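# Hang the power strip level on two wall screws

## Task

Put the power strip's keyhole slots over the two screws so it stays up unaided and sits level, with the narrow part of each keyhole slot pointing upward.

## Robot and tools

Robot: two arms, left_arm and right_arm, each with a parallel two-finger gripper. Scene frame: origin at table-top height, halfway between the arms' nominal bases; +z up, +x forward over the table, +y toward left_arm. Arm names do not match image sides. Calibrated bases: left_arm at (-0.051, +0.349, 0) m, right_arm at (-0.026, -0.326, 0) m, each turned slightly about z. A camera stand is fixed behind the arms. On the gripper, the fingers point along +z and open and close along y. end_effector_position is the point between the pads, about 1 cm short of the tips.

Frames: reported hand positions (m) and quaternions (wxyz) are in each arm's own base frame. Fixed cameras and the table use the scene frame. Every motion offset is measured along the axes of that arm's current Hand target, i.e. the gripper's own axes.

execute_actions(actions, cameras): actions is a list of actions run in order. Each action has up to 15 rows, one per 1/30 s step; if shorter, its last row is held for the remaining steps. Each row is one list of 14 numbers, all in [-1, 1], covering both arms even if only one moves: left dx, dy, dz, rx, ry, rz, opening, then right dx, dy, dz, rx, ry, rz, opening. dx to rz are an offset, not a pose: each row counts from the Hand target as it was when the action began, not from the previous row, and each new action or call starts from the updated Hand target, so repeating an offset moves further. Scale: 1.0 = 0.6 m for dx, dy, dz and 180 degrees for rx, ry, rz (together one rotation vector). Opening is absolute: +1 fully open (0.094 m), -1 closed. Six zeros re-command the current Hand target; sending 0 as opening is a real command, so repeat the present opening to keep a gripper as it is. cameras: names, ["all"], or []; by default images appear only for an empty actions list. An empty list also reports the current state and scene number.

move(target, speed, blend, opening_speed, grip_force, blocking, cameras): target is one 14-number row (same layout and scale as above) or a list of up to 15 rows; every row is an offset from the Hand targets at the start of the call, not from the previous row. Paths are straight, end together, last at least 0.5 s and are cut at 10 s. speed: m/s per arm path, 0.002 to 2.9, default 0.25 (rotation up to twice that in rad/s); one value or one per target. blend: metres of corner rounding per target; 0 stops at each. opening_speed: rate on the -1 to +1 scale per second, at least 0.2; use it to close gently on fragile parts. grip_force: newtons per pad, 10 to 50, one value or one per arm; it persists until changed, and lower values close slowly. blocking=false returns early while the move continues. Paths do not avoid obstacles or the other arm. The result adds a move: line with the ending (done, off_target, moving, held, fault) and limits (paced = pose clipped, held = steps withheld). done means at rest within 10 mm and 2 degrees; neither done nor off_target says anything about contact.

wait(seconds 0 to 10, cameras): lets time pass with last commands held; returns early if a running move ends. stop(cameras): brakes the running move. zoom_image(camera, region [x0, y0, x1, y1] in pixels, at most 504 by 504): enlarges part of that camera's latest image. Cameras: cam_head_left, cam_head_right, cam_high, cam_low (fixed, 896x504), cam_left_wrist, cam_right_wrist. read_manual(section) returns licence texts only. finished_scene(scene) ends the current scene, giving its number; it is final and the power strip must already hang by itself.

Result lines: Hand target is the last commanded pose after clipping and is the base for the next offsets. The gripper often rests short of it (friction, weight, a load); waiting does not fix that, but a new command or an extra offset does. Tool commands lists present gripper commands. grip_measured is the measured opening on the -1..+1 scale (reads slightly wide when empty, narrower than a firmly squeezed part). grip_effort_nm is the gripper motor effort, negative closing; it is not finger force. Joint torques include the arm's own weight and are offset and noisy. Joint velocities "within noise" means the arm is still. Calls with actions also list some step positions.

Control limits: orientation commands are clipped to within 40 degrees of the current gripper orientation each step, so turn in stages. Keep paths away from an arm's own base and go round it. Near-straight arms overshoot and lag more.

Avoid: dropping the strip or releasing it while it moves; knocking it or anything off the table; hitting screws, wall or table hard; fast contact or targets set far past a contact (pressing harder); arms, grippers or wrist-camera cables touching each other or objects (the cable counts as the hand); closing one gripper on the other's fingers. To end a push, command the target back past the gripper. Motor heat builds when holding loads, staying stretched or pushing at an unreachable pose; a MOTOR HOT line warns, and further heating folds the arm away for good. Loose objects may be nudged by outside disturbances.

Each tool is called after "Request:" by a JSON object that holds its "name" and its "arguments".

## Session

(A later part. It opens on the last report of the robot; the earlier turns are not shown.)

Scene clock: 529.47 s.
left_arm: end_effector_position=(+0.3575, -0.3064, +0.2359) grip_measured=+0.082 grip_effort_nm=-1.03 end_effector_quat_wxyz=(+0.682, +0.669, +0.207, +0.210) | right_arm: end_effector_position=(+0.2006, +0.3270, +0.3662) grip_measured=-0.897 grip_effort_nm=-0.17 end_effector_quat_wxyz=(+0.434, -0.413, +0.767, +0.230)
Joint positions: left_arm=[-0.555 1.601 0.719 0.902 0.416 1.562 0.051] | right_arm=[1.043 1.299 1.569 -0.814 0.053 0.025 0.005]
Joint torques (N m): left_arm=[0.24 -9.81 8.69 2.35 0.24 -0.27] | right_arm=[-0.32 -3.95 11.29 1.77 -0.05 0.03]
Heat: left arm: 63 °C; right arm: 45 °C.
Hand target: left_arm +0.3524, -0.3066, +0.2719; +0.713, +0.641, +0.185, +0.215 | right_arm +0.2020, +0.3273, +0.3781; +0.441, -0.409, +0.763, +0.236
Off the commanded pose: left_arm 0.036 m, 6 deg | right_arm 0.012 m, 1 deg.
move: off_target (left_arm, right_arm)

Request:
{"name": "move", "arguments": {"target": [[0.0,0.014,0.0,0.003,0,-0.002,0.0,0,0,0,0,0,0,-0.9],[0.0,0.012,0.034,0.003,0,-0.002,0.0,0,0,0,0,0,0,-0.9]], "speed": 0.04, "cameras": ["cam_right_wrist"]}}

Scene clock: 534.27 s.
left_arm: end_effector_position=(+0.3632, -0.3121, +0.2521) grip_measured=+0.082 grip_effort_nm=-1.03 end_effector_quat_wxyz=(+0.683, +0.668, +0.207, +0.212) | right_arm: end_effector_position=(+0.2006, +0.3270, +0.3662) grip_measured=-0.897 grip_effort_nm=-0.17 end_effector_quat_wxyz=(+0.434, -0.413, +0.767, +0.230)
Joint positions: left_arm=[-0.562 1.591 0.781 0.834 0.407 1.562 0.051] | right_arm=[1.043 1.299 1.569 -0.814 0.053 0.025 0.005]
Joint torques (N m): left_arm=[-1.57 -6.23 11.33 2.37 0.08 -0.29] | right_arm=[-0.35 -3.96 11.11 1.79 -0.01 0]
Heat: left arm: 63 °C; right arm: 45 °C.
Hand target: left_arm +0.3629, -0.3231, +0.2813; +0.711, +0.643, +0.188, +0.212 | right_arm +0.2020, +0.3273, +0.3781; +0.441, -0.409, +0.763, +0.236
Off the commanded pose: left_arm 0.031 m, 5 deg | right_arm 0.012 m, 1 deg.
move: off_target (left_arm, right_arm)
camera_calibration:
cam_right_wrist: T_world_to_cam=[[0.82669, -0.562646, -0.00367047, 0.0196337], [-0.472969, -0.691365, -0.546182, 0.556781], [0.304769, 0.453259, -0.837658, 0.184089], [0, 0, 0, 1]] pos_world=[0.191004, 0.312546, 0.45838]
Images, in order (width x height): cam_right_wrist 896x504.

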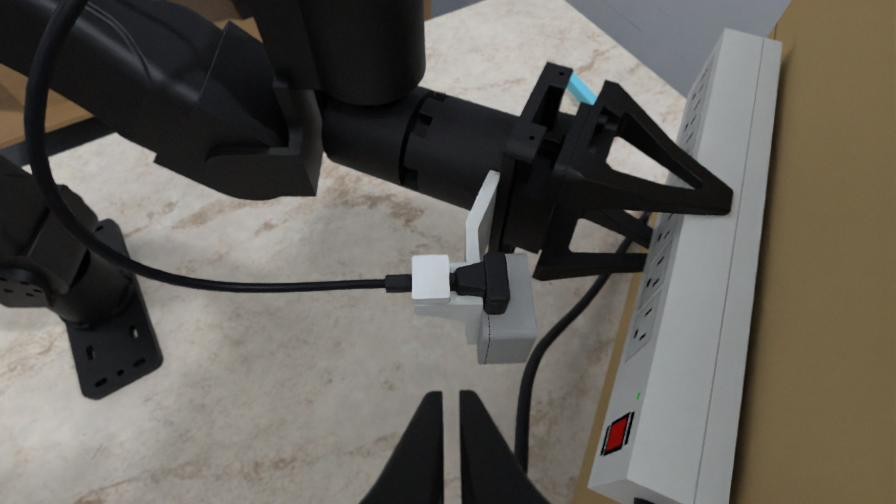

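Request:
{"name": "move", "arguments": {"target": [[0.0,-0.03,-0.05,0,0,0.0,0.0,0,0,0,0,0,0,-0.9],[0.0,-0.01,-0.036,0,0,0.0,0.0,0,0,0,0,0,0,-0.9]], "speed": 0.06}}

Request:
{"name": "move", "arguments": {"target": [0.001,0.002,0.037,0,0,0.0,0.0,0,0,0,0,0,0,-0.9], "speed": 0.04}}

Scene clock: 539.13 s.
left_arm: end_effector_position=(+0.3544, -0.2987, +0.2262) grip_measured=+0.082 grip_effort_nm=-1.03 end_effector_quat_wxyz=(+0.672, +0.678, +0.216, +0.204) | right_arm: end_effector_position=(+0.2006, +0.3270, +0.3662) grip_measured=-0.897 grip_effort_nm=-0.17 end_effector_quat_wxyz=(+0.434, -0.413, +0.767, +0.230)
Joint positions: left_arm=[-0.54 1.581 0.688 0.878 0.428 1.563 0.051] | right_arm=[1.043 1.299 1.569 -0.814 0.053 0.025 0.005]
Joint torques (N m): left_arm=[-0.91 -9.61 10.99 2.36 0.17 -0.32] | right_arm=[-0.44 -3.86 11.1 1.8 -0.05 0.01]
Heat: left arm: 64 °C; right arm: 46 °C.
Hand target: left_arm +0.3516, -0.3055, +0.2731; +0.711, +0.643, +0.188, +0.212 | right_arm +0.2020, +0.3273, +0.3781; +0.441, -0.409, +0.763, +0.236
Off the commanded pose: left_arm 0.048 m, 7 deg | right_arm 0.012 m, 1 deg.
move: off_target (left_arm, right_arm)

Scene clock: 540.03 s.
left_arm: end_effector_position=(+0.3634, -0.3120, +0.2485) grip_measured=+0.082 grip_effort_nm=-1.03 end_effector_quat_wxyz=(+0.684, +0.667, +0.204, +0.214) | right_arm: end_effector_position=(+0.2006, +0.3270, +0.3662) grip_measured=-0.897 grip_effort_nm=-0.17 end_effector_quat_wxyz=(+0.434, -0.413, +0.767, +0.230)
Joint positions: left_arm=[-0.561 1.604 0.771 0.862 0.409 1.565 0.051] | right_arm=[1.043 1.299 1.569 -0.814 0.053 0.025 0.005]
Joint torques (N m): left_arm=[-1.63 -6.12 11.59 2.29 0.06 -0.31] | right_arm=[-0.34 -3.95 11.11 1.8 -0.03 0.01]
Heat: left arm: 64 °C; right arm: 46 °C.
Hand target: left_arm +0.3641, -0.3236, +0.2766; +0.711, +0.643, +0.188, +0.212 | right_arm +0.2020, +0.3273, +0.3781; +0.441, -0.409, +0.763, +0.236
Off the commanded pose: left_arm 0.030 m, 5 deg | right_arm 0.012 m, 1 deg.
move: off_target (left_arm, right_arm)

Request:
{"name": "move", "arguments": {"target": [[0.0,-0.03,-0.05,0,0,0.0,0.0,0,0,0,0,0,0,-0.9],[0.0,-0.012,-0.036,0,0,0.0,0.0,0,0,0,0,0,0,-0.9]], "speed": 0.06}}

Request:
{"name": "move", "arguments": {"target": [0.00,0.001,0.038,0,0,0.0,0.0,0,0,0,0,0,0,-0.9], "speed": 0.04, "cameras": ["cam_right_wrist"]}}

Scene clock: 545.20 s.
left_arm: end_effector_position=(+0.3556, -0.2994, +0.2216) grip_measured=+0.082 grip_effort_nm=-1.03 end_effector_quat_wxyz=(+0.673, +0.678, +0.214, +0.205) | right_arm: end_effector_position=(+0.2006, +0.3270, +0.3662) grip_measured=-0.897 grip_effort_nm=-0.16 end_effector_quat_wxyz=(+0.434, -0.413, +0.767, +0.230)
Joint positions: left_arm=[-0.54 1.601 0.684 0.907 0.429 1.565 0.051] | right_arm=[1.043 1.299 1.569 -0.814 0.053 0.025 0.005]
Joint torques (N m): left_arm=[-0.91 -9.7 10.62 2.35 0.17 -0.33] | right_arm=[-0.31 -3.92 11.28 1.79 -0.04 0.01]
Heat: left arm: 63 °C; right arm: 46 °C.
Hand target: left_arm +0.3528, -0.3062, +0.2672; +0.711, +0.643, +0.188, +0.212 | right_arm +0.2020, +0.3273, +0.3781; +0.441, -0.409, +0.763, +0.236
Off the commanded pose: left_arm 0.046 m, 7 deg | right_arm 0.012 m, 1 deg.
move: off_target (left_arm, right_arm)

Scene clock: 546.10 s.
left_arm: end_effector_position=(+0.3645, -0.3145, +0.2426) grip_measured=+0.082 grip_effort_nm=-1.03 end_effector_quat_wxyz=(+0.685, +0.667, +0.203, +0.212) | right_arm: end_effector_position=(+0.2006, +0.3270, +0.3662) grip_measured=-0.897 grip_effort_nm=-0.17 end_effector_quat_wxyz=(+0.434, -0.413, +0.767, +0.230)
Joint positions: left_arm=[-0.564 1.629 0.768 0.892 0.41 1.564 0.051] | right_arm=[1.043 1.299 1.569 -0.814 0.053 0.025 0.005]
Joint torques (N m): left_arm=[-1.59 -6.52 11.18 2.28 0.02 -0.3] | right_arm=[-0.44 -4 11.1 1.8 -0.06 0]
Heat: left arm: 63 °C; right arm: 46 °C.
Hand target: left_arm +0.3651, -0.3252, +0.2702; +0.711, +0.643, +0.188, +0.212 | right_arm +0.2020, +0.3273, +0.3781; +0.441, -0.409, +0.763, +0.236
Off the commanded pose: left_arm 0.030 m, 4 deg | right_arm 0.012 m, 1 deg.
move: off_target (left_arm, right_arm)
camera_calibration:
cam_right_wrist: T_world_to_cam=[[0.82669, -0.562646, -0.00367047, 0.0196337], [-0.472969, -0.691365, -0.546182, 0.556781], [0.304769, 0.453259, -0.837658, 0.184089], [0, 0, 0, 1]] pos_world=[0.191004, 0.312546, 0.45838]
Images, in order (width x height): cam_right_wrist 896x504.

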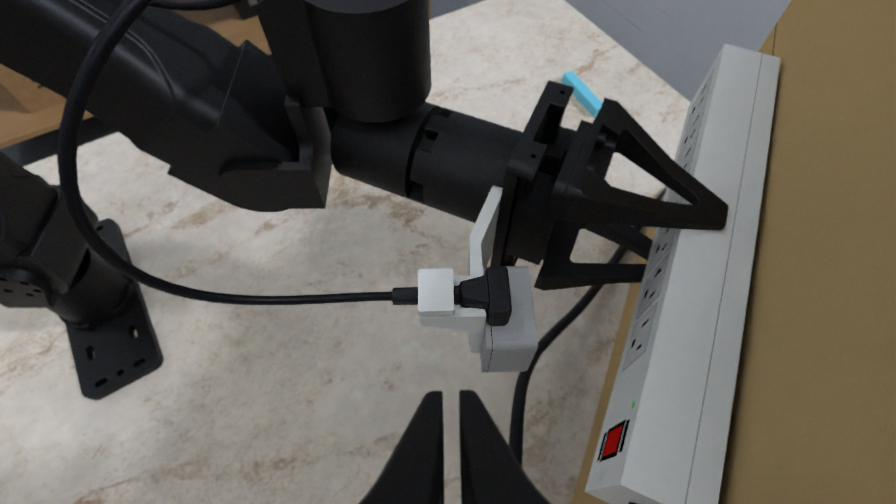

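Request:
{"name": "move", "arguments": {"target": [[0.0,0.0,0.012,0,0,0.0,0.0,0,0,0,0,0,0,-0.9],[0.006,-0.004,0.012,0,0,0.0,0.0,0,0,0,0,0,0,-0.9]], "speed": 0.03}}

Request:
{"name": "move", "arguments": {"target": [-0.014,0.0,0.0,0,0,0.0,0.0,0,0,0,0,0,0,-0.9], "speed": 0.03, "cameras": ["cam_right_wrist"]}}

Scene clock: 550.90 s.
left_arm: end_effector_position=(+0.3655, -0.3155, +0.2422) grip_measured=+0.082 grip_effort_nm=-1.03 end_effector_quat_wxyz=(+0.687, +0.667, +0.199, +0.210) | right_arm: end_effector_position=(+0.2006, +0.3270, +0.3662) grip_measured=-0.897 grip_effort_nm=-0.17 end_effector_quat_wxyz=(+0.434, -0.413, +0.767, +0.230)
Joint positions: left_arm=[-0.56 1.64 0.774 0.9 0.424 1.563 0.051] | right_arm=[1.043 1.299 1.569 -0.814 0.053 0.025 0.005]
Joint torques (N m): left_arm=[-1.88 -5.01 12.92 2.25 -0.11 -0.29] | right_arm=[-0.31 -3.95 11.33 1.79 -0.06 0.04]
Heat: left arm: 62 °C; right arm: 46 °C.
Hand target: left_arm +0.3721, -0.3295, +0.2687; +0.711, +0.643, +0.188, +0.212 | right_arm +0.2020, +0.3273, +0.3781; +0.441, -0.409, +0.763, +0.236
Off the commanded pose: left_arm 0.031 m, 4 deg | right_arm 0.012 m, 1 deg.
move: off_target (left_arm, right_arm)

Scene clock: 551.60 s.
left_arm: end_effector_position=(+0.3656, -0.3156, +0.2421) grip_measured=+0.082 grip_effort_nm=-1.03 end_effector_quat_wxyz=(+0.687, +0.667, +0.200, +0.210) | right_arm: end_effector_position=(+0.2006, +0.3270, +0.3662) grip_measured=-0.897 grip_effort_nm=-0.17 end_effector_quat_wxyz=(+0.434, -0.413, +0.767, +0.230)
Joint positions: left_arm=[-0.561 1.64 0.774 0.9 0.422 1.563 0.051] | right_arm=[1.043 1.299 1.569 -0.814 0.053 0.025 0.005]
Joint torques (N m): left_arm=[-4.1 -5.96 11.77 2.25 -0.31 -0.29] | right_arm=[-0.55 -3.88 11.17 1.8 -0.04 0.01]
Heat: left arm: 63 °C; right arm: 46 °C.
Hand target: left_arm +0.3651, -0.3341, +0.2685; +0.711, +0.643, +0.188, +0.212 | right_arm +0.2020, +0.3273, +0.3781; +0.441, -0.409, +0.763, +0.236
Off the commanded pose: left_arm 0.032 m, 4 deg | right_arm 0.012 m, 1 deg.
move: off_target (left_arm, right_arm)
camera_calibration:
cam_right_wrist: T_world_to_cam=[[0.82669, -0.562646, -0.00367047, 0.0196337], [-0.472969, -0.691365, -0.546182, 0.556781], [0.304769, 0.453259, -0.837658, 0.184089], [0, 0, 0, 1]] pos_world=[0.191004, 0.312546, 0.45838]
Images, in order (width x height): cam_right_wrist 896x504.

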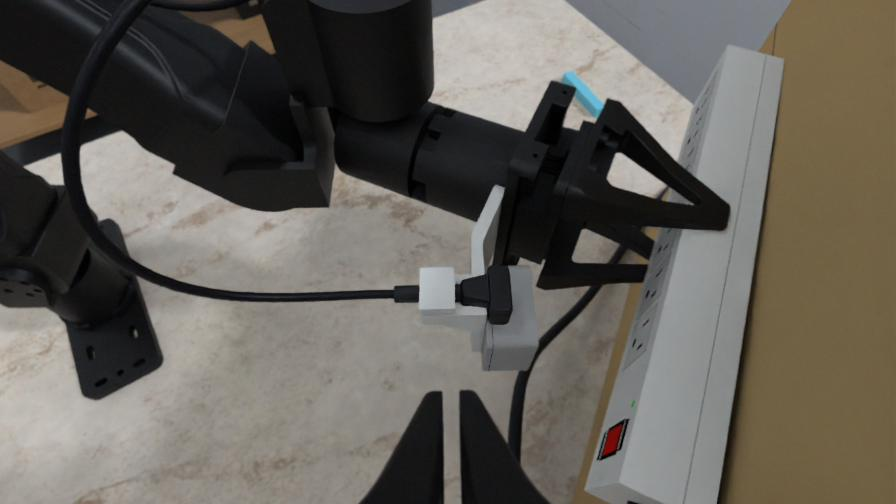

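Request:
{"name": "zoom_image", "arguments": {"camera": "cam_right_wrist", "region": [640, 384, 800, 504]}}

Request:
{"name": "zoom_image", "arguments": {"camera": "cam_right_wrist", "region": [660, 10, 840, 190]}}

Scaled by 3.150 from the camera's 896x504 image, which has a finer 1280x720 frame.

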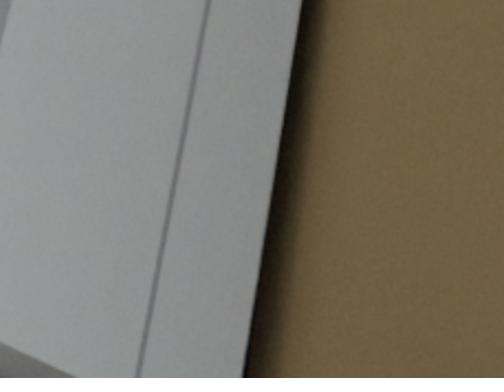

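Scaled by 2.800 from the camera's 896x504 image, which has a finer 1280x720 frame.

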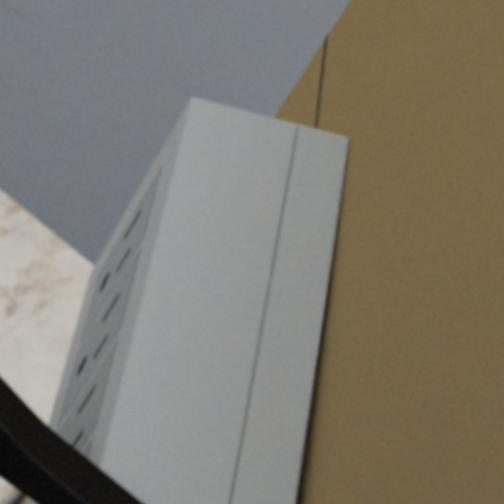

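Request:
{"name": "move", "arguments": {"target": [0.01,0.0,0.006,0,0.02,0.0,0.0,0,0,0,0,0,0,-0.9], "speed": 0.03, "cameras": ["cam_right_wrist","cam_head_left"]}}

Request:
{"name": "zoom_image", "arguments": {"camera": "cam_right_wrist", "region": [640, 384, 800, 504]}}

Request:
{"name": "zoom_image", "arguments": {"camera": "cam_right_wrist", "region": [660, 10, 840, 190]}}

Scene clock: 559.40 s.
left_arm: end_effector_position=(+0.3674, -0.3180, +0.2434) grip_measured=+0.082 grip_effort_nm=-1.03 end_effector_quat_wxyz=(+0.685, +0.663, +0.209, +0.218) | right_arm: end_effector_position=(+0.2006, +0.3270, +0.3662) grip_measured=-0.897 grip_effort_nm=-0.16 end_effector_quat_wxyz=(+0.434, -0.413, +0.767, +0.230)
Joint positions: left_arm=[-0.578 1.641 0.779 0.898 0.378 1.561 0.051] | right_arm=[1.043 1.299 1.569 -0.814 0.053 0.025 0.005]
Joint torques (N m): left_arm=[-4.31 -5.79 11.93 2.23 -0.69 -0.26] | right_arm=[-0.46 -3.88 11.19 1.79 -0.05 0.01]
Heat: left arm: 63 °C; right arm: 46 °C.
Hand target: left_arm +0.3721, -0.3337, +0.2689; +0.705, +0.636, +0.210, +0.232 | right_arm +0.2020, +0.3273, +0.3781; +0.441, -0.409, +0.763, +0.236
Off the commanded pose: left_arm 0.030 m, 4 deg | right_arm 0.012 m, 1 deg.
move: off_target (left_arm, right_arm)
camera_calibration:
cam_right_wrist: T_world_to_cam=[[0.82669, -0.562646, -0.00367047, 0.0196337], [-0.472969, -0.691365, -0.546182, 0.556781], [0.304769, 0.453259, -0.837658, 0.184089], [0, 0, 0, 1]] pos_world=[0.191004, 0.312546, 0.45838]
Images, in order (width x height): cam_head_left 896x504, cam_right_wrist 896x504.

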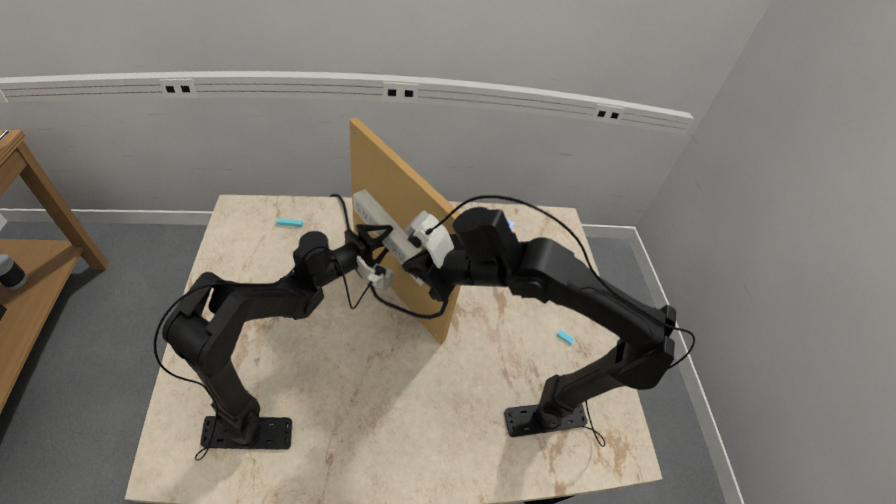

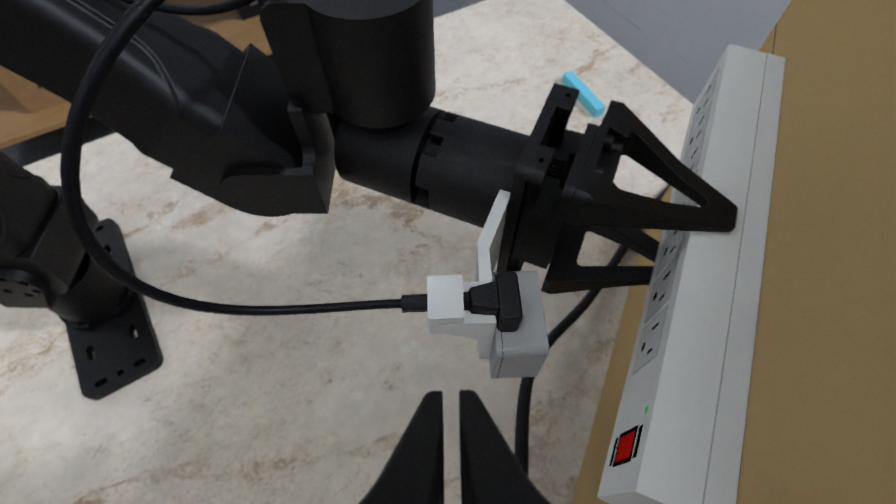

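Scaled by 3.150 from the camera's 896x504 image, which has a finer 1280x720 frame.

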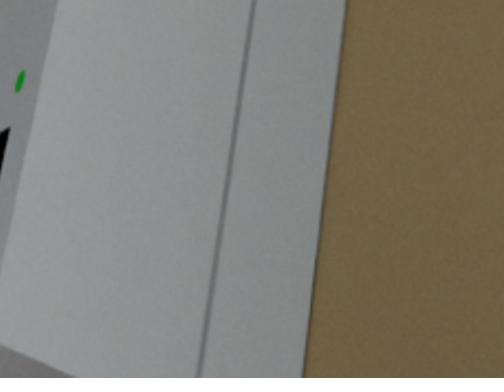

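Scaled by 2.800 from the camera's 896x504 image, which has a finer 1280x720 frame.

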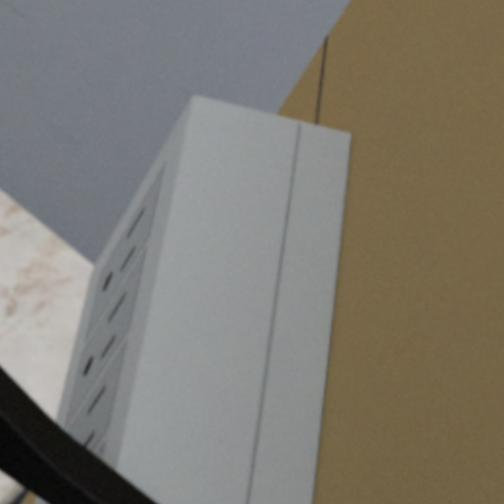

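Request:
{"name": "move", "arguments": {"target": [0.0,-0.03,-0.012,0,-0.005,0.0,0.0,0,0,0,0,0,0,-0.9], "speed": 0.03}}

Request:
{"name": "move", "arguments": {"target": [0.0,-0.018,-0.002,0,0,0.0,0.0,0,0,0,0,0,0,-0.9], "speed": 0.03, "cameras": ["cam_right_wrist"]}}

Scene clock: 563.33 s.
left_arm: end_effector_position=(+0.3664, -0.3173, +0.2426) grip_measured=+0.082 grip_effort_nm=-1.03 end_effector_quat_wxyz=(+0.695, +0.653, +0.205, +0.222) | right_arm: end_effector_position=(+0.2006, +0.3270, +0.3662) grip_measured=-0.897 grip_effort_nm=-0.17 end_effector_quat_wxyz=(+0.434, -0.413, +0.767, +0.230)
Joint positions: left_arm=[-0.578 1.662 0.759 0.973 0.378 1.55 0.051] | right_arm=[1.043 1.299 1.569 -0.814 0.053 0.025 0.005]
Joint torques (N m): left_arm=[-3.14 -4.37 9.51 2.3 -0.43 -0.14] | right_arm=[-0.5 -4 11.28 1.8 -0.04 0.02]
Heat: left arm: 63 °C; right arm: 46 °C.
Hand target: left_arm +0.3689, -0.3295, +0.2503; +0.707, +0.638, +0.205, +0.227 | right_arm +0.2020, +0.3273, +0.3781; +0.441, -0.409, +0.763, +0.236
Off the commanded pose: left_arm 0.015 m, 2 deg | right_arm 0.012 m, 1 deg.
move: off_target (left_arm, right_arm)

Scene clock: 564.27 s.
left_arm: end_effector_position=(+0.3658, -0.3166, +0.2413) grip_measured=+0.082 grip_effort_nm=-1.03 end_effector_quat_wxyz=(+0.706, +0.641, +0.201, +0.226) | right_arm: end_effector_position=(+0.2006, +0.3270, +0.3662) grip_measured=-0.897 grip_effort_nm=-0.16 end_effector_quat_wxyz=(+0.434, -0.413, +0.767, +0.230)
Joint positions: left_arm=[-0.578 1.69 0.739 1.058 0.377 1.538 0.051] | right_arm=[1.043 1.299 1.569 -0.814 0.053 0.025 0.005]
Joint torques (N m): left_arm=[-3.15 -4.14 9.33 1.97 -0.44 -0.03] | right_arm=[-0.44 -3.88 11.14 1.78 -0.06 0.01]
Heat: left arm: 63 °C; right arm: 46 °C.
Hand target: left_arm +0.3689, -0.3294, +0.2394; +0.707, +0.638, +0.205, +0.227 | right_arm +0.2020, +0.3273, +0.3781; +0.441, -0.409, +0.763, +0.236
Off the commanded pose: left_arm 0.013 m, 1 deg | right_arm 0.012 m, 1 deg.
move: off_target (left_arm, right_arm)
camera_calibration:
cam_right_wrist: T_world_to_cam=[[0.82669, -0.562646, -0.00367047, 0.0196337], [-0.472969, -0.691365, -0.546182, 0.556781], [0.304769, 0.453259, -0.837658, 0.184089], [0, 0, 0, 1]] pos_world=[0.191004, 0.312546, 0.45838]
Images, in order (width x height): cam_right_wrist 896x504.

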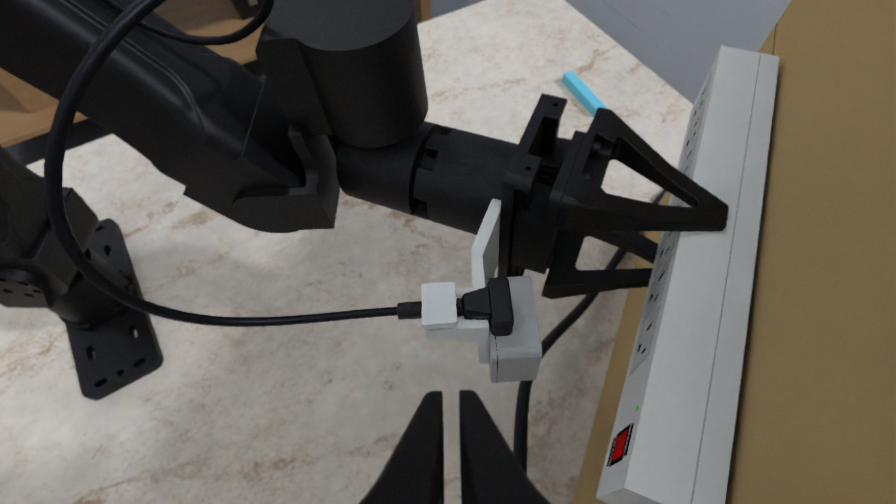

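Request:
{"name": "move", "arguments": {"target": [0.0,-0.02,-0.016,0.025,0,0.0,0.0,0,0,0,0,0,0,-0.9], "speed": 0.03}}

Request:
{"name": "move", "arguments": {"target": [0.0,-0.012,-0.002,0.005,0,0.0,0.0,0,0,0,0,0,0,-0.9], "speed": 0.03, "cameras": ["cam_right_wrist"]}}

Scene clock: 568.83 s.
left_arm: end_effector_position=(+0.3655, -0.3160, +0.2398) grip_measured=+0.082 grip_effort_nm=-1.03 end_effector_quat_wxyz=(+0.701, +0.645, +0.202, +0.227) | right_arm: end_effector_position=(+0.2006, +0.3270, +0.3662) grip_measured=-0.897 grip_effort_nm=-0.16 end_effector_quat_wxyz=(+0.434, -0.413, +0.767, +0.230)
Joint positions: left_arm=[-0.578 1.682 0.738 1.037 0.374 1.545 0.051] | right_arm=[1.043 1.299 1.569 -0.814 0.053 0.025 0.005]
Joint torques (N m): left_arm=[-2.13 -7.38 7.24 1.12 -0.28 0.17] | right_arm=[-0.4 -3.86 11.22 1.8 -0.04 0.01]
Heat: left arm: 62 °C; right arm: 46 °C.
Hand target: left_arm +0.3640, -0.3226, +0.2263; +0.681, +0.666, +0.213, +0.219 | right_arm +0.2020, +0.3273, +0.3781; +0.441, -0.409, +0.763, +0.236
Off the commanded pose: left_arm 0.015 m, 4 deg | right_arm 0.012 m, 1 deg.
move: off_target (left_arm, right_arm)

Scene clock: 569.53 s.
left_arm: end_effector_position=(+0.3655, -0.3160, +0.2400) grip_measured=+0.082 grip_effort_nm=-1.03 end_effector_quat_wxyz=(+0.701, +0.645, +0.202, +0.227) | right_arm: end_effector_position=(+0.2006, +0.3270, +0.3662) grip_measured=-0.897 grip_effort_nm=-0.17 end_effector_quat_wxyz=(+0.434, -0.413, +0.767, +0.230)
Joint positions: left_arm=[-0.578 1.682 0.738 1.037 0.374 1.546 0.051] | right_arm=[1.043 1.299 1.569 -0.814 0.053 0.025 0.005]
Joint torques (N m): left_arm=[-1.98 -7.02 6.35 1.11 -0.26 0.21] | right_arm=[-0.35 -3.79 11.12 1.79 -0.08 0]
Heat: left arm: 62 °C; right arm: 46 °C.
Hand target: left_arm +0.3634, -0.3217, +0.2193; +0.676, +0.671, +0.215, +0.217 | right_arm +0.2020, +0.3273, +0.3781; +0.441, -0.409, +0.763, +0.236
Off the commanded pose: left_arm 0.022 m, 5 deg | right_arm 0.012 m, 1 deg.
move: off_target (left_arm, right_arm)
camera_calibration:
cam_right_wrist: T_world_to_cam=[[0.82669, -0.562646, -0.00367047, 0.0196337], [-0.472969, -0.691365, -0.546182, 0.556781], [0.304769, 0.453259, -0.837658, 0.184089], [0, 0, 0, 1]] pos_world=[0.191004, 0.312546, 0.45838]
Images, in order (width x height): cam_right_wrist 896x504.

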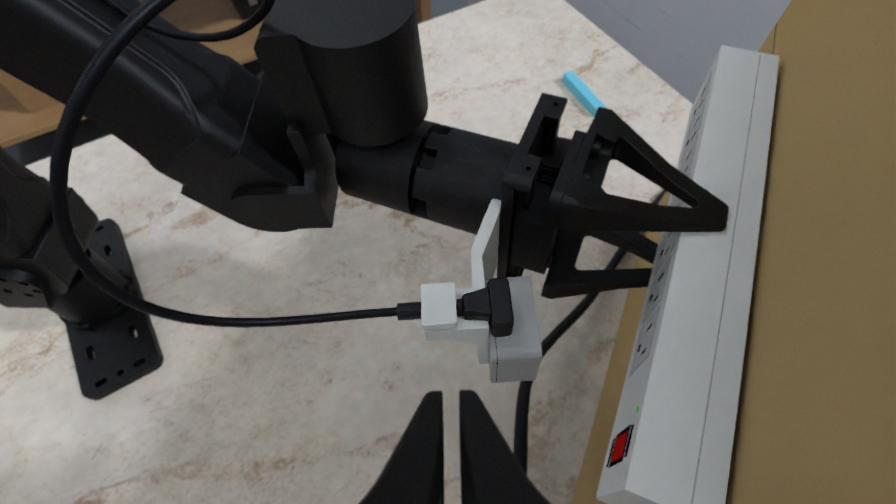

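Request:
{"name": "move", "arguments": {"target": [0.012,-0.01,0.0,0.01,0,0.0,0.0,0,0,0,0,0,0,-0.9], "speed": 0.03}}

Request:
{"name": "move", "arguments": {"target": [0.012,0.0,-0.004,0.01,0,0.0,0.0,0,0,0,0,0,0,-0.9], "speed": 0.03}}

Request:
{"name": "move", "arguments": {"target": [0.008,-0.01,-0.002,0.01,0,0.0,0.0,0,0,0,0,0,0,-0.9], "speed": 0.03, "cameras": ["cam_right_wrist"]}}

Scene clock: 574.70 s.
left_arm: end_effector_position=(+0.3654, -0.3159, +0.2393) grip_measured=+0.082 grip_effort_nm=-1.03 end_effector_quat_wxyz=(+0.701, +0.646, +0.202, +0.226) | right_arm: end_effector_position=(+0.2006, +0.3270, +0.3662) grip_measured=-0.897 grip_effort_nm=-0.16 end_effector_quat_wxyz=(+0.434, -0.413, +0.767, +0.230)
Joint positions: left_arm=[-0.576 1.682 0.738 1.034 0.379 1.547 0.051] | right_arm=[1.043 1.299 1.569 -0.814 0.053 0.025 0.005]
Joint torques (N m): left_arm=[-0.05 -6.82 7.15 0.77 -0.09 0.29] | right_arm=[-0.54 -4.03 11.28 1.81 -0.07 0.02]
Heat: left arm: 60 °C; right arm: 46 °C.
Hand target: left_arm +0.3693, -0.3176, +0.2133; +0.665, +0.681, +0.219, +0.214 | right_arm +0.2020, +0.3273, +0.3781; +0.441, -0.409, +0.763, +0.236
Off the commanded pose: left_arm 0.026 m, 6 deg | right_arm 0.012 m, 1 deg.
move: off_target (left_arm, right_arm)

Scene clock: 575.77 s.
left_arm: end_effector_position=(+0.3680, -0.3138, +0.2403) grip_measured=+0.082 grip_effort_nm=-1.03 end_effector_quat_wxyz=(+0.692, +0.657, +0.199, +0.224) | right_arm: end_effector_position=(+0.2006, +0.3270, +0.3662) grip_measured=-0.897 grip_effort_nm=-0.17 end_effector_quat_wxyz=(+0.434, -0.413, +0.767, +0.230)
Joint positions: left_arm=[-0.562 1.663 0.757 0.967 0.402 1.566 0.051] | right_arm=[1.043 1.299 1.569 -0.814 0.053 0.025 0.005]
Joint torques (N m): left_arm=[0.77 -6.87 7.16 0.73 -0.09 0.23] | right_arm=[-0.36 -3.9 11.17 1.79 -0.01 0.05]
Heat: left arm: 60 °C; right arm: 46 °C.
Hand target: left_arm +0.3738, -0.3115, +0.2133; +0.654, +0.692, +0.222, +0.210 | right_arm +0.2020, +0.3273, +0.3781; +0.441, -0.409, +0.763, +0.236
Off the commanded pose: left_arm 0.028 m, 7 deg | right_arm 0.012 m, 1 deg.
move: off_target (left_arm, right_arm)

Scene clock: 576.80 s.
left_arm: end_effector_position=(+0.3682, -0.3136, +0.2405) grip_measured=+0.082 grip_effort_nm=-1.03 end_effector_quat_wxyz=(+0.688, +0.664, +0.196, +0.220) | right_arm: end_effector_position=(+0.2006, +0.3270, +0.3662) grip_measured=-0.897 grip_effort_nm=-0.16 end_effector_quat_wxyz=(+0.434, -0.413, +0.767, +0.230)
Joint positions: left_arm=[-0.555 1.655 0.767 0.935 0.419 1.574 0.051] | right_arm=[1.043 1.299 1.569 -0.814 0.053 0.025 0.005]
Joint torques (N m): left_arm=[1.69 -6.61 6.89 0.62 -0.1 0.28] | right_arm=[-0.4 -3.99 11.3 1.78 -0.05 0.03]
Heat: left arm: 59 °C; right arm: 46 °C.
Hand target: left_arm +0.3767, -0.3075, +0.2074; +0.643, +0.702, +0.225, +0.207 | right_arm +0.2020, +0.3273, +0.3781; +0.441, -0.409, +0.763, +0.236
Off the commanded pose: left_arm 0.035 m, 8 deg | right_arm 0.012 m, 1 deg.
move: off_target (left_arm, right_arm)
camera_calibration:
cam_right_wrist: T_world_to_cam=[[0.82669, -0.562646, -0.00367047, 0.0196337], [-0.472969, -0.691365, -0.546182, 0.556781], [0.304769, 0.453259, -0.837658, 0.184089], [0, 0, 0, 1]] pos_world=[0.191004, 0.312546, 0.45838]
Images, in order (width x height): cam_right_wrist 896x504.

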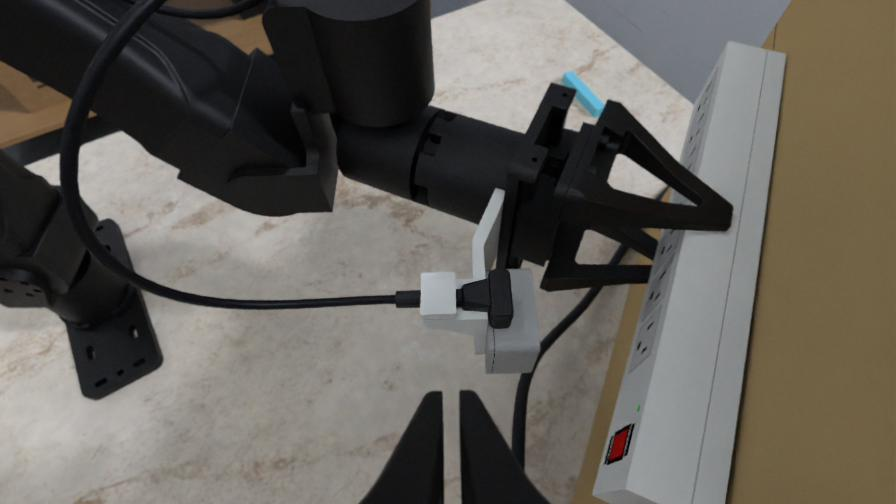

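Request:
{"name": "move", "arguments": {"target": [-0.016,-0.01,0.004,0.0,0,0.0,0.0,0,0,0,0,0,0,-0.9], "speed": 0.02}}

Request:
{"name": "move", "arguments": {"target": [-0.007,-0.004,0.003,0.0,0,0.0,0.0,0,0,0,0,0,0,-0.9], "speed": 0.02}}

Request:
{"name": "move", "arguments": {"target": [-0.005,-0.004,0.0,0.0,0,0.0,0.0,0,0,0,0,0,0,-0.9], "speed": 0.02, "cameras": ["cam_right_wrist"]}}

Scene clock: 587.97 s.
left_arm: end_effector_position=(+0.3689, -0.3141, +0.2287) grip_measured=+0.082 grip_effort_nm=-1.03 end_effector_quat_wxyz=(+0.673, +0.676, +0.204, +0.221) | right_arm: end_effector_position=(+0.2006, +0.3270, +0.3662) grip_measured=-0.897 grip_effort_nm=-0.17 end_effector_quat_wxyz=(+0.434, -0.413, +0.767, +0.230)
Joint positions: left_arm=[-0.563 1.658 0.763 0.899 0.398 1.594 0.051] | right_arm=[1.043 1.299 1.569 -0.814 0.053 0.025 0.005]
Joint torques (N m): left_arm=[-0.58 -5.96 6.22 1.18 -0.2 0.12] | right_arm=[-0.31 -4.05 11.23 1.8 -0.05 0.02]
Heat: left arm: 55 °C; right arm: 46 °C.
Hand target: left_arm +0.3700, -0.3146, +0.2011; +0.643, +0.702, +0.225, +0.207 | right_arm +0.2020, +0.3273, +0.3781; +0.441, -0.409, +0.763, +0.236
Off the commanded pose: left_arm 0.028 m, 5 deg | right_arm 0.012 m, 1 deg.
move: off_target (left_arm, right_arm)

Scene clock: 588.67 s.
left_arm: end_effector_position=(+0.3672, -0.3169, +0.2289) grip_measured=+0.082 grip_effort_nm=-1.03 end_effector_quat_wxyz=(+0.673, +0.676, +0.204, +0.221) | right_arm: end_effector_position=(+0.2006, +0.3270, +0.3662) grip_measured=-0.897 grip_effort_nm=-0.17 end_effector_quat_wxyz=(+0.434, -0.413, +0.767, +0.230)
Joint positions: left_arm=[-0.573 1.658 0.763 0.9 0.387 1.594 0.051] | right_arm=[1.043 1.299 1.569 -0.814 0.053 0.025 0.005]
Joint torques (N m): left_arm=[-0.94 -5.48 5.81 1.29 -0.24 0.11] | right_arm=[-0.34 -3.86 11.25 1.78 -0.03 0.03]
Heat: left arm: 55 °C; right arm: 46 °C.
Hand target: left_arm +0.3676, -0.3183, +0.1985; +0.643, +0.702, +0.225, +0.207 | right_arm +0.2020, +0.3273, +0.3781; +0.441, -0.409, +0.763, +0.236
Off the commanded pose: left_arm 0.030 m, 5 deg | right_arm 0.012 m, 1 deg.
move: off_target (left_arm, right_arm)

Scene clock: 589.43 s.
left_arm: end_effector_position=(+0.3671, -0.3170, +0.2291) grip_measured=+0.082 grip_effort_nm=-1.03 end_effector_quat_wxyz=(+0.673, +0.674, +0.205, +0.224) | right_arm: end_effector_position=(+0.2006, +0.3270, +0.3662) grip_measured=-0.897 grip_effort_nm=-0.17 end_effector_quat_wxyz=(+0.434, -0.413, +0.767, +0.230)
Joint positions: left_arm=[-0.576 1.658 0.76 0.905 0.379 1.594 0.051] | right_arm=[1.043 1.299 1.569 -0.814 0.053 0.025 0.005]
Joint torques (N m): left_arm=[-1.46 -5.31 5.22 1.34 -0.24 0.11] | right_arm=[-0.46 -3.73 11.26 1.81 -0.07 0]
Heat: left arm: 55 °C; right arm: 46 °C.
Hand target: left_arm +0.3650, -0.3198, +0.1962; +0.643, +0.702, +0.225, +0.207 | right_arm +0.2020, +0.3273, +0.3781; +0.441, -0.409, +0.763, +0.236
Off the commanded pose: left_arm 0.033 m, 6 deg | right_arm 0.012 m, 1 deg.
move: off_target (left_arm, right_arm)
camera_calibration:
cam_right_wrist: T_world_to_cam=[[0.82669, -0.562646, -0.00367047, 0.0196337], [-0.472969, -0.691365, -0.546182, 0.556781], [0.304769, 0.453259, -0.837658, 0.184089], [0, 0, 0, 1]] pos_world=[0.191004, 0.312546, 0.45838]
Images, in order (width x height): cam_right_wrist 896x504.

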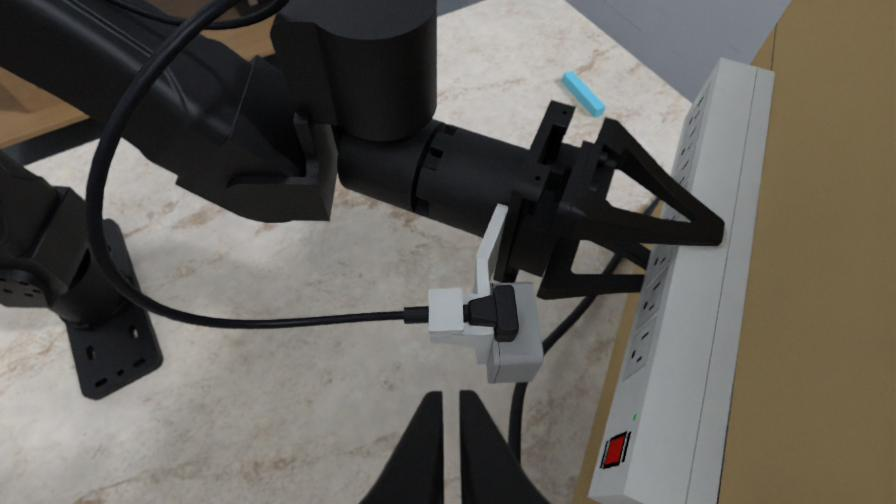

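Request:
{"name": "move", "arguments": {"target": [0.0,0,-0.016,0.0,0,-0.008,0.0,0,0,0,0,0,0,-0.9], "speed": 0.02, "cameras": ["cam_right_wrist"]}}

Request:
{"name": "zoom_image", "arguments": {"camera": "cam_right_wrist", "region": [600, 384, 760, 504]}}

Request:
{"name": "zoom_image", "arguments": {"camera": "cam_right_wrist", "region": [660, 10, 840, 190]}}

Scene clock: 593.60 s.
left_arm: end_effector_position=(+0.3666, -0.3158, +0.2284) grip_measured=+0.082 grip_effort_nm=-1.03 end_effector_quat_wxyz=(+0.675, +0.671, +0.209, +0.224) | right_arm: end_effector_position=(+0.2006, +0.3270, +0.3662) grip_measured=-0.897 grip_effort_nm=-0.17 end_effector_quat_wxyz=(+0.434, -0.413, +0.767, +0.230)
Joint positions: left_arm=[-0.578 1.658 0.75 0.92 0.37 1.585 0.051] | right_arm=[1.043 1.299 1.569 -0.814 0.053 0.025 0.005]
Joint torques (N m): left_arm=[-0.39 -7.66 3.58 1.22 -0.07 -0.06] | right_arm=[-0.46 -3.92 11.23 1.79 -0.04 0]
Heat: left arm: 55 °C; right arm: 46 °C.
Hand target: left_arm +0.3594, -0.3121, +0.1970; +0.646, +0.699, +0.234, +0.199 | right_arm +0.2020, +0.3273, +0.3781; +0.441, -0.409, +0.763, +0.236
Off the commanded pose: left_arm 0.032 m, 6 deg | right_arm 0.012 m, 1 deg.
move: off_target (left_arm, right_arm)
camera_calibration:
cam_right_wrist: T_world_to_cam=[[0.82669, -0.562646, -0.00367047, 0.0196337], [-0.472969, -0.691365, -0.546182, 0.556781], [0.304769, 0.453259, -0.837658, 0.184089], [0, 0, 0, 1]] pos_world=[0.191004, 0.312546, 0.45838]
Images, in order (width x height): cam_right_wrist 896x504.

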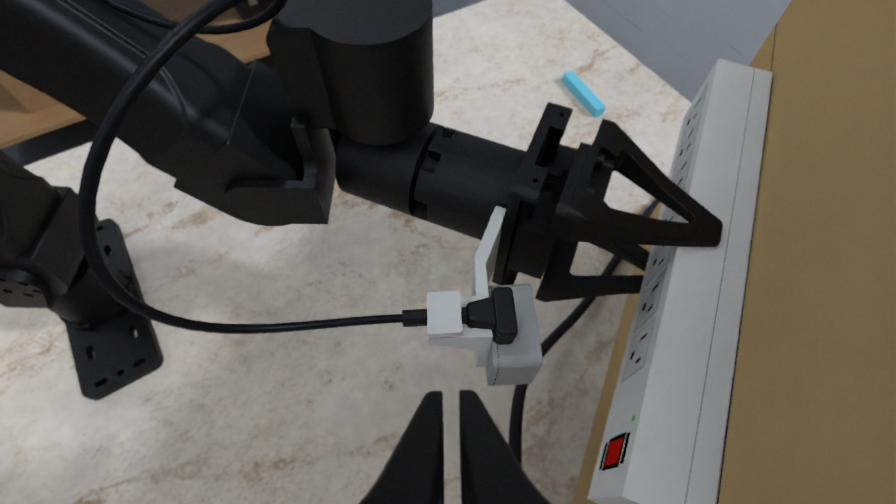

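Scaled by 3.150 from the camera's 896x504 image, which has a finer 1280x720 frame.

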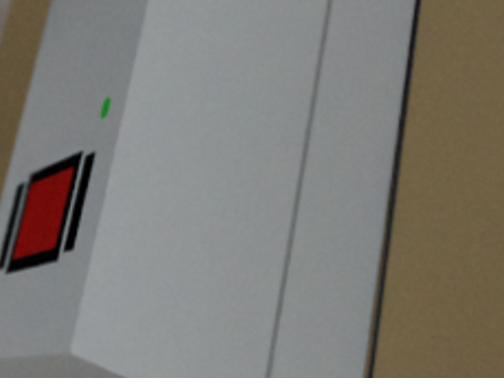

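Scaled by 2.800 from the camera's 896x504 image, which has a finer 1280x720 frame.

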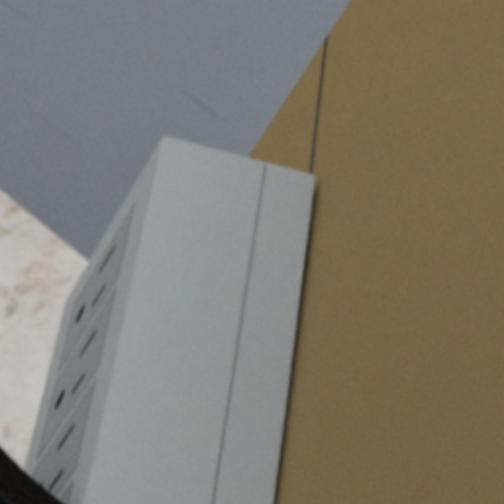

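Request:
{"name": "move", "arguments": {"target": [0.0,-0.012,0.004,0.0,0,-0.02,0.0,0,0,0,0,0,0,-0.9], "speed": 0.02}}

Request:
{"name": "move", "arguments": {"target": [0.0,0,-0.022,0.0,0,0.0,0.0,0,0,0,0,0,0,-0.9], "speed": 0.02, "cameras": ["cam_right_wrist"]}}

Request:
{"name": "zoom_image", "arguments": {"camera": "cam_right_wrist", "region": [600, 384, 760, 504]}}

Request:
{"name": "zoom_image", "arguments": {"camera": "cam_right_wrist", "region": [660, 10, 840, 190]}}

Scene clock: 598.87 s.
left_arm: end_effector_position=(+0.3674, -0.3147, +0.2267) grip_measured=+0.082 grip_effort_nm=-1.03 end_effector_quat_wxyz=(+0.678, +0.666, +0.222, +0.217) | right_arm: end_effector_position=(+0.2006, +0.3270, +0.3662) grip_measured=-0.897 grip_effort_nm=-0.16 end_effector_quat_wxyz=(+0.434, -0.413, +0.767, +0.230)
Joint positions: left_arm=[-0.578 1.663 0.743 0.936 0.362 1.553 0.051] | right_arm=[1.043 1.299 1.569 -0.814 0.053 0.025 0.005]
Joint torques (N m): left_arm=[-0.69 -6.09 3.38 1.38 -0.03 -0.34] | right_arm=[-0.51 -3.89 11.18 1.79 -0.04 0.01]
Heat: left arm: 54 °C; right arm: 46 °C.
Hand target: left_arm +0.3603, -0.3137, +0.1897; +0.652, +0.691, +0.256, +0.178 | right_arm +0.2020, +0.3273, +0.3781; +0.441, -0.409, +0.763, +0.236
Off the commanded pose: left_arm 0.038 m, 7 deg | right_arm 0.012 m, 1 deg.
move: off_target (left_arm, right_arm)

Scene clock: 599.70 s.
left_arm: end_effector_position=(+0.3669, -0.3138, +0.2261) grip_measured=+0.082 grip_effort_nm=-1.03 end_effector_quat_wxyz=(+0.679, +0.665, +0.223, +0.218) | right_arm: end_effector_position=(+0.2006, +0.3270, +0.3662) grip_measured=-0.897 grip_effort_nm=-0.17 end_effector_quat_wxyz=(+0.434, -0.413, +0.767, +0.230)
Joint positions: left_arm=[-0.578 1.663 0.737 0.944 0.359 1.551 0.051] | right_arm=[1.043 1.299 1.569 -0.814 0.053 0.025 0.005]
Joint torques (N m): left_arm=[0.65 -9.31 0.72 1.32 0.13 -0.32] | right_arm=[-0.42 -4 11.19 1.79 -0.03 0.04]
Heat: left arm: 54 °C; right arm: 46 °C.
Hand target: left_arm +0.3526, -0.3030, +0.1908; +0.652, +0.691, +0.256, +0.178 | right_arm +0.2020, +0.3273, +0.3781; +0.441, -0.409, +0.763, +0.236
Off the commanded pose: left_arm 0.040 m, 7 deg | right_arm 0.012 m, 1 deg.
move: off_target (left_arm, right_arm)
camera_calibration:
cam_right_wrist: T_world_to_cam=[[0.82669, -0.562646, -0.00367047, 0.0196337], [-0.472969, -0.691365, -0.546182, 0.556781], [0.304769, 0.453259, -0.837658, 0.184089], [0, 0, 0, 1]] pos_world=[0.191004, 0.312546, 0.45838]
Images, in order (width x height): cam_right_wrist 896x504.

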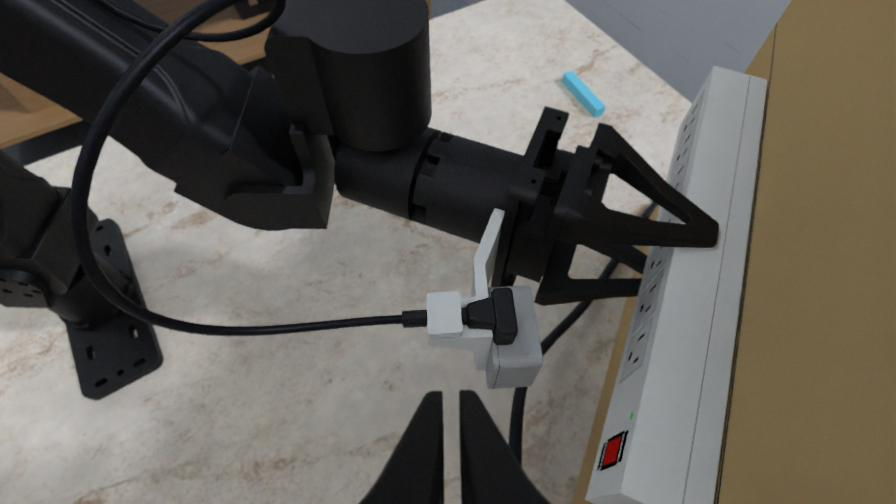

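Scaled by 3.150 from the camera's 896x504 image, which has a finer 1280x720 frame.

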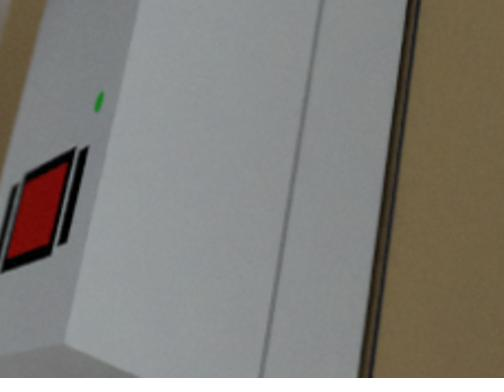

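Scaled by 2.800 from the camera's 896x504 image, which has a finer 1280x720 frame.

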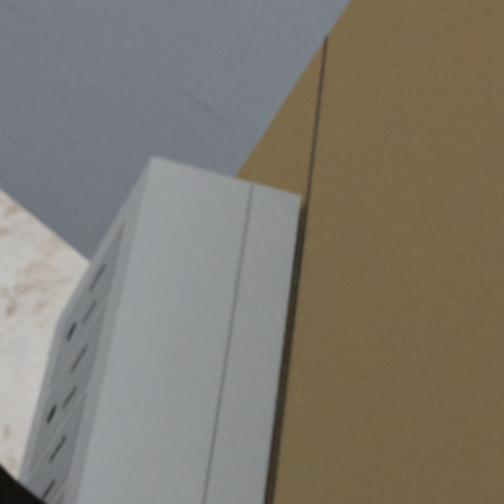

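Request:
{"name": "move", "arguments": {"target": [0.003,0.06,0.023,-0.01,0,0.012,0.0,0,0,0,0,0,0,-0.9], "speed": 0.04}}

Request:
{"name": "move", "arguments": {"target": [0,0,0,0,0,0,0.35,0,0,0,0,0,0,-0.9], "opening_speed": 0.2, "cameras": ["cam_right_wrist"]}}

Scene clock: 604.90 s.
left_arm: end_effector_position=(+0.3664, -0.3156, +0.2278) grip_measured=+0.082 grip_effort_nm=-1.03 end_effector_quat_wxyz=(+0.668, +0.678, +0.222, +0.211) | right_arm: end_effector_position=(+0.2006, +0.3270, +0.3662) grip_measured=-0.897 grip_effort_nm=-0.16 end_effector_quat_wxyz=(+0.434, -0.413, +0.767, +0.230)
Joint positions: left_arm=[-0.578 1.638 0.763 0.855 0.37 1.567 0.051] | right_arm=[1.043 1.299 1.569 -0.814 0.053 0.025 0.005]
Joint torques (N m): left_arm=[0.32 -8.62 7.79 1.28 0 -0.23] | right_arm=[-0.42 -3.84 11.19 1.79 0 0.06]
Heat: left arm: 54 °C; right arm: 46 °C.
Hand target: left_arm +0.3664, -0.3138, +0.2252; +0.659, +0.686, +0.240, +0.194 | right_arm +0.2020, +0.3273, +0.3781; +0.441, -0.409, +0.763, +0.236
Off the commanded pose: left_arm 0.003 m, 3 deg | right_arm 0.012 m, 1 deg.
move: off_target (left_arm, right_arm)

Scene clock: 606.87 s.
left_arm: end_effector_position=(+0.3658, -0.3153, +0.2222) grip_measured=+0.348 grip_effort_nm=0.09 end_effector_quat_wxyz=(+0.661, +0.684, +0.233, +0.201) | right_arm: end_effector_position=(+0.2006, +0.3270, +0.3662) grip_measured=-0.897 grip_effort_nm=-0.17 end_effector_quat_wxyz=(+0.434, -0.413, +0.767, +0.230)
Joint positions: left_arm=[-0.578 1.633 0.764 0.821 0.37 1.555 0.063] | right_arm=[1.043 1.299 1.569 -0.814 0.053 0.025 0.005]
Joint torques (N m): left_arm=[0.36 -8.24 7.98 1.58 0.01 -0.12] | right_arm=[-0.25 -3.89 11.23 1.8 -0.02 0.03]
Heat: left arm: 54 °C; right arm: 46 °C.
Hand target: left_arm +0.3664, -0.3138, +0.2253; +0.659, +0.686, +0.240, +0.195 | right_arm +0.2020, +0.3273, +0.3781; +0.441, -0.409, +0.763, +0.236
Off the commanded pose: left_arm 0.003 m, 1 deg | right_arm 0.012 m, 1 deg.
move: off_target (right_arm)
camera_calibration:
cam_right_wrist: T_world_to_cam=[[0.82669, -0.562646, -0.00367047, 0.0196337], [-0.472969, -0.691365, -0.546182, 0.556781], [0.304769, 0.453259, -0.837658, 0.184089], [0, 0, 0, 1]] pos_world=[0.191004, 0.312546, 0.45838]
Images, in order (width x height): cam_right_wrist 896x504.

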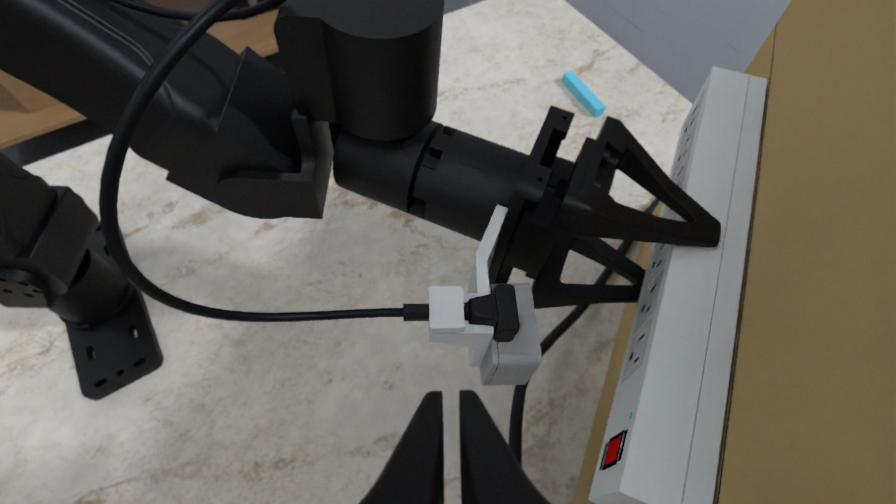

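Request:
{"name": "move", "arguments": {"target": [0,0.004,0,0,0,0,0.95,0,0,0,0,0,0,-0.9], "opening_speed": 0.3, "cameras": ["cam_right_wrist"]}}

Request:
{"name": "zoom_image", "arguments": {"camera": "cam_right_wrist", "region": [460, 60, 820, 420]}}

Scene clock: 611.03 s.
left_arm: end_effector_position=(+0.3655, -0.3151, +0.2160) grip_measured=+0.948 grip_effort_nm=0.10 end_effector_quat_wxyz=(+0.654, +0.691, +0.239, +0.195) | right_arm: end_effector_position=(+0.2006, +0.3270, +0.3662) grip_measured=-0.897 grip_effort_nm=-0.17 end_effector_quat_wxyz=(+0.434, -0.413, +0.767, +0.230)
Joint positions: left_arm=[-0.578 1.633 0.764 0.796 0.37 1.555 0.092] | right_arm=[1.043 1.299 1.569 -0.814 0.053 0.025 0.005]
Joint torques (N m): left_arm=[0.36 -8.75 8.5 1.72 0.02 -0.11] | right_arm=[-0.53 -3.99 11.28 1.8 -0.06 0.02]
Heat: left arm: 54 °C; right arm: 46 °C.
Hand target: left_arm +0.3666, -0.3138, +0.2277; +0.659, +0.686, +0.240, +0.195 | right_arm +0.2020, +0.3273, +0.3781; +0.441, -0.409, +0.763, +0.236
Off the commanded pose: left_arm 0.012 m, 1 deg | right_arm 0.012 m, 1 deg.
move: off_target (left_arm, right_arm)
camera_calibration:
cam_right_wrist: T_world_to_cam=[[0.82669, -0.562646, -0.00367047, 0.0196337], [-0.472969, -0.691365, -0.546182, 0.556781], [0.304769, 0.453259, -0.837658, 0.184089], [0, 0, 0, 1]] pos_world=[0.191004, 0.312546, 0.45838]
Images, in order (width x height): cam_right_wrist 896x504.

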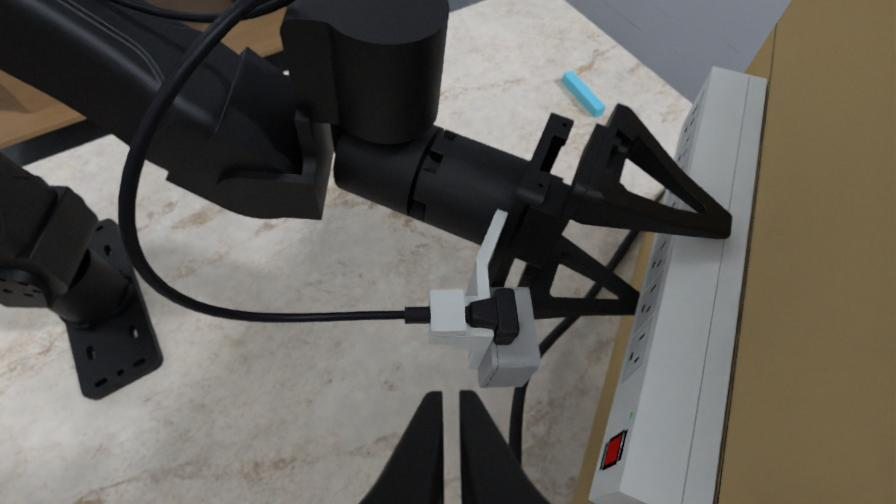

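Scaled by 1.400 from the camera's 896x504 image, which has a finer 1280x720 frame.

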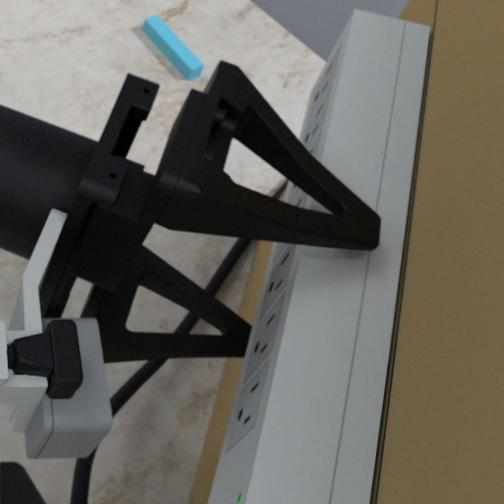

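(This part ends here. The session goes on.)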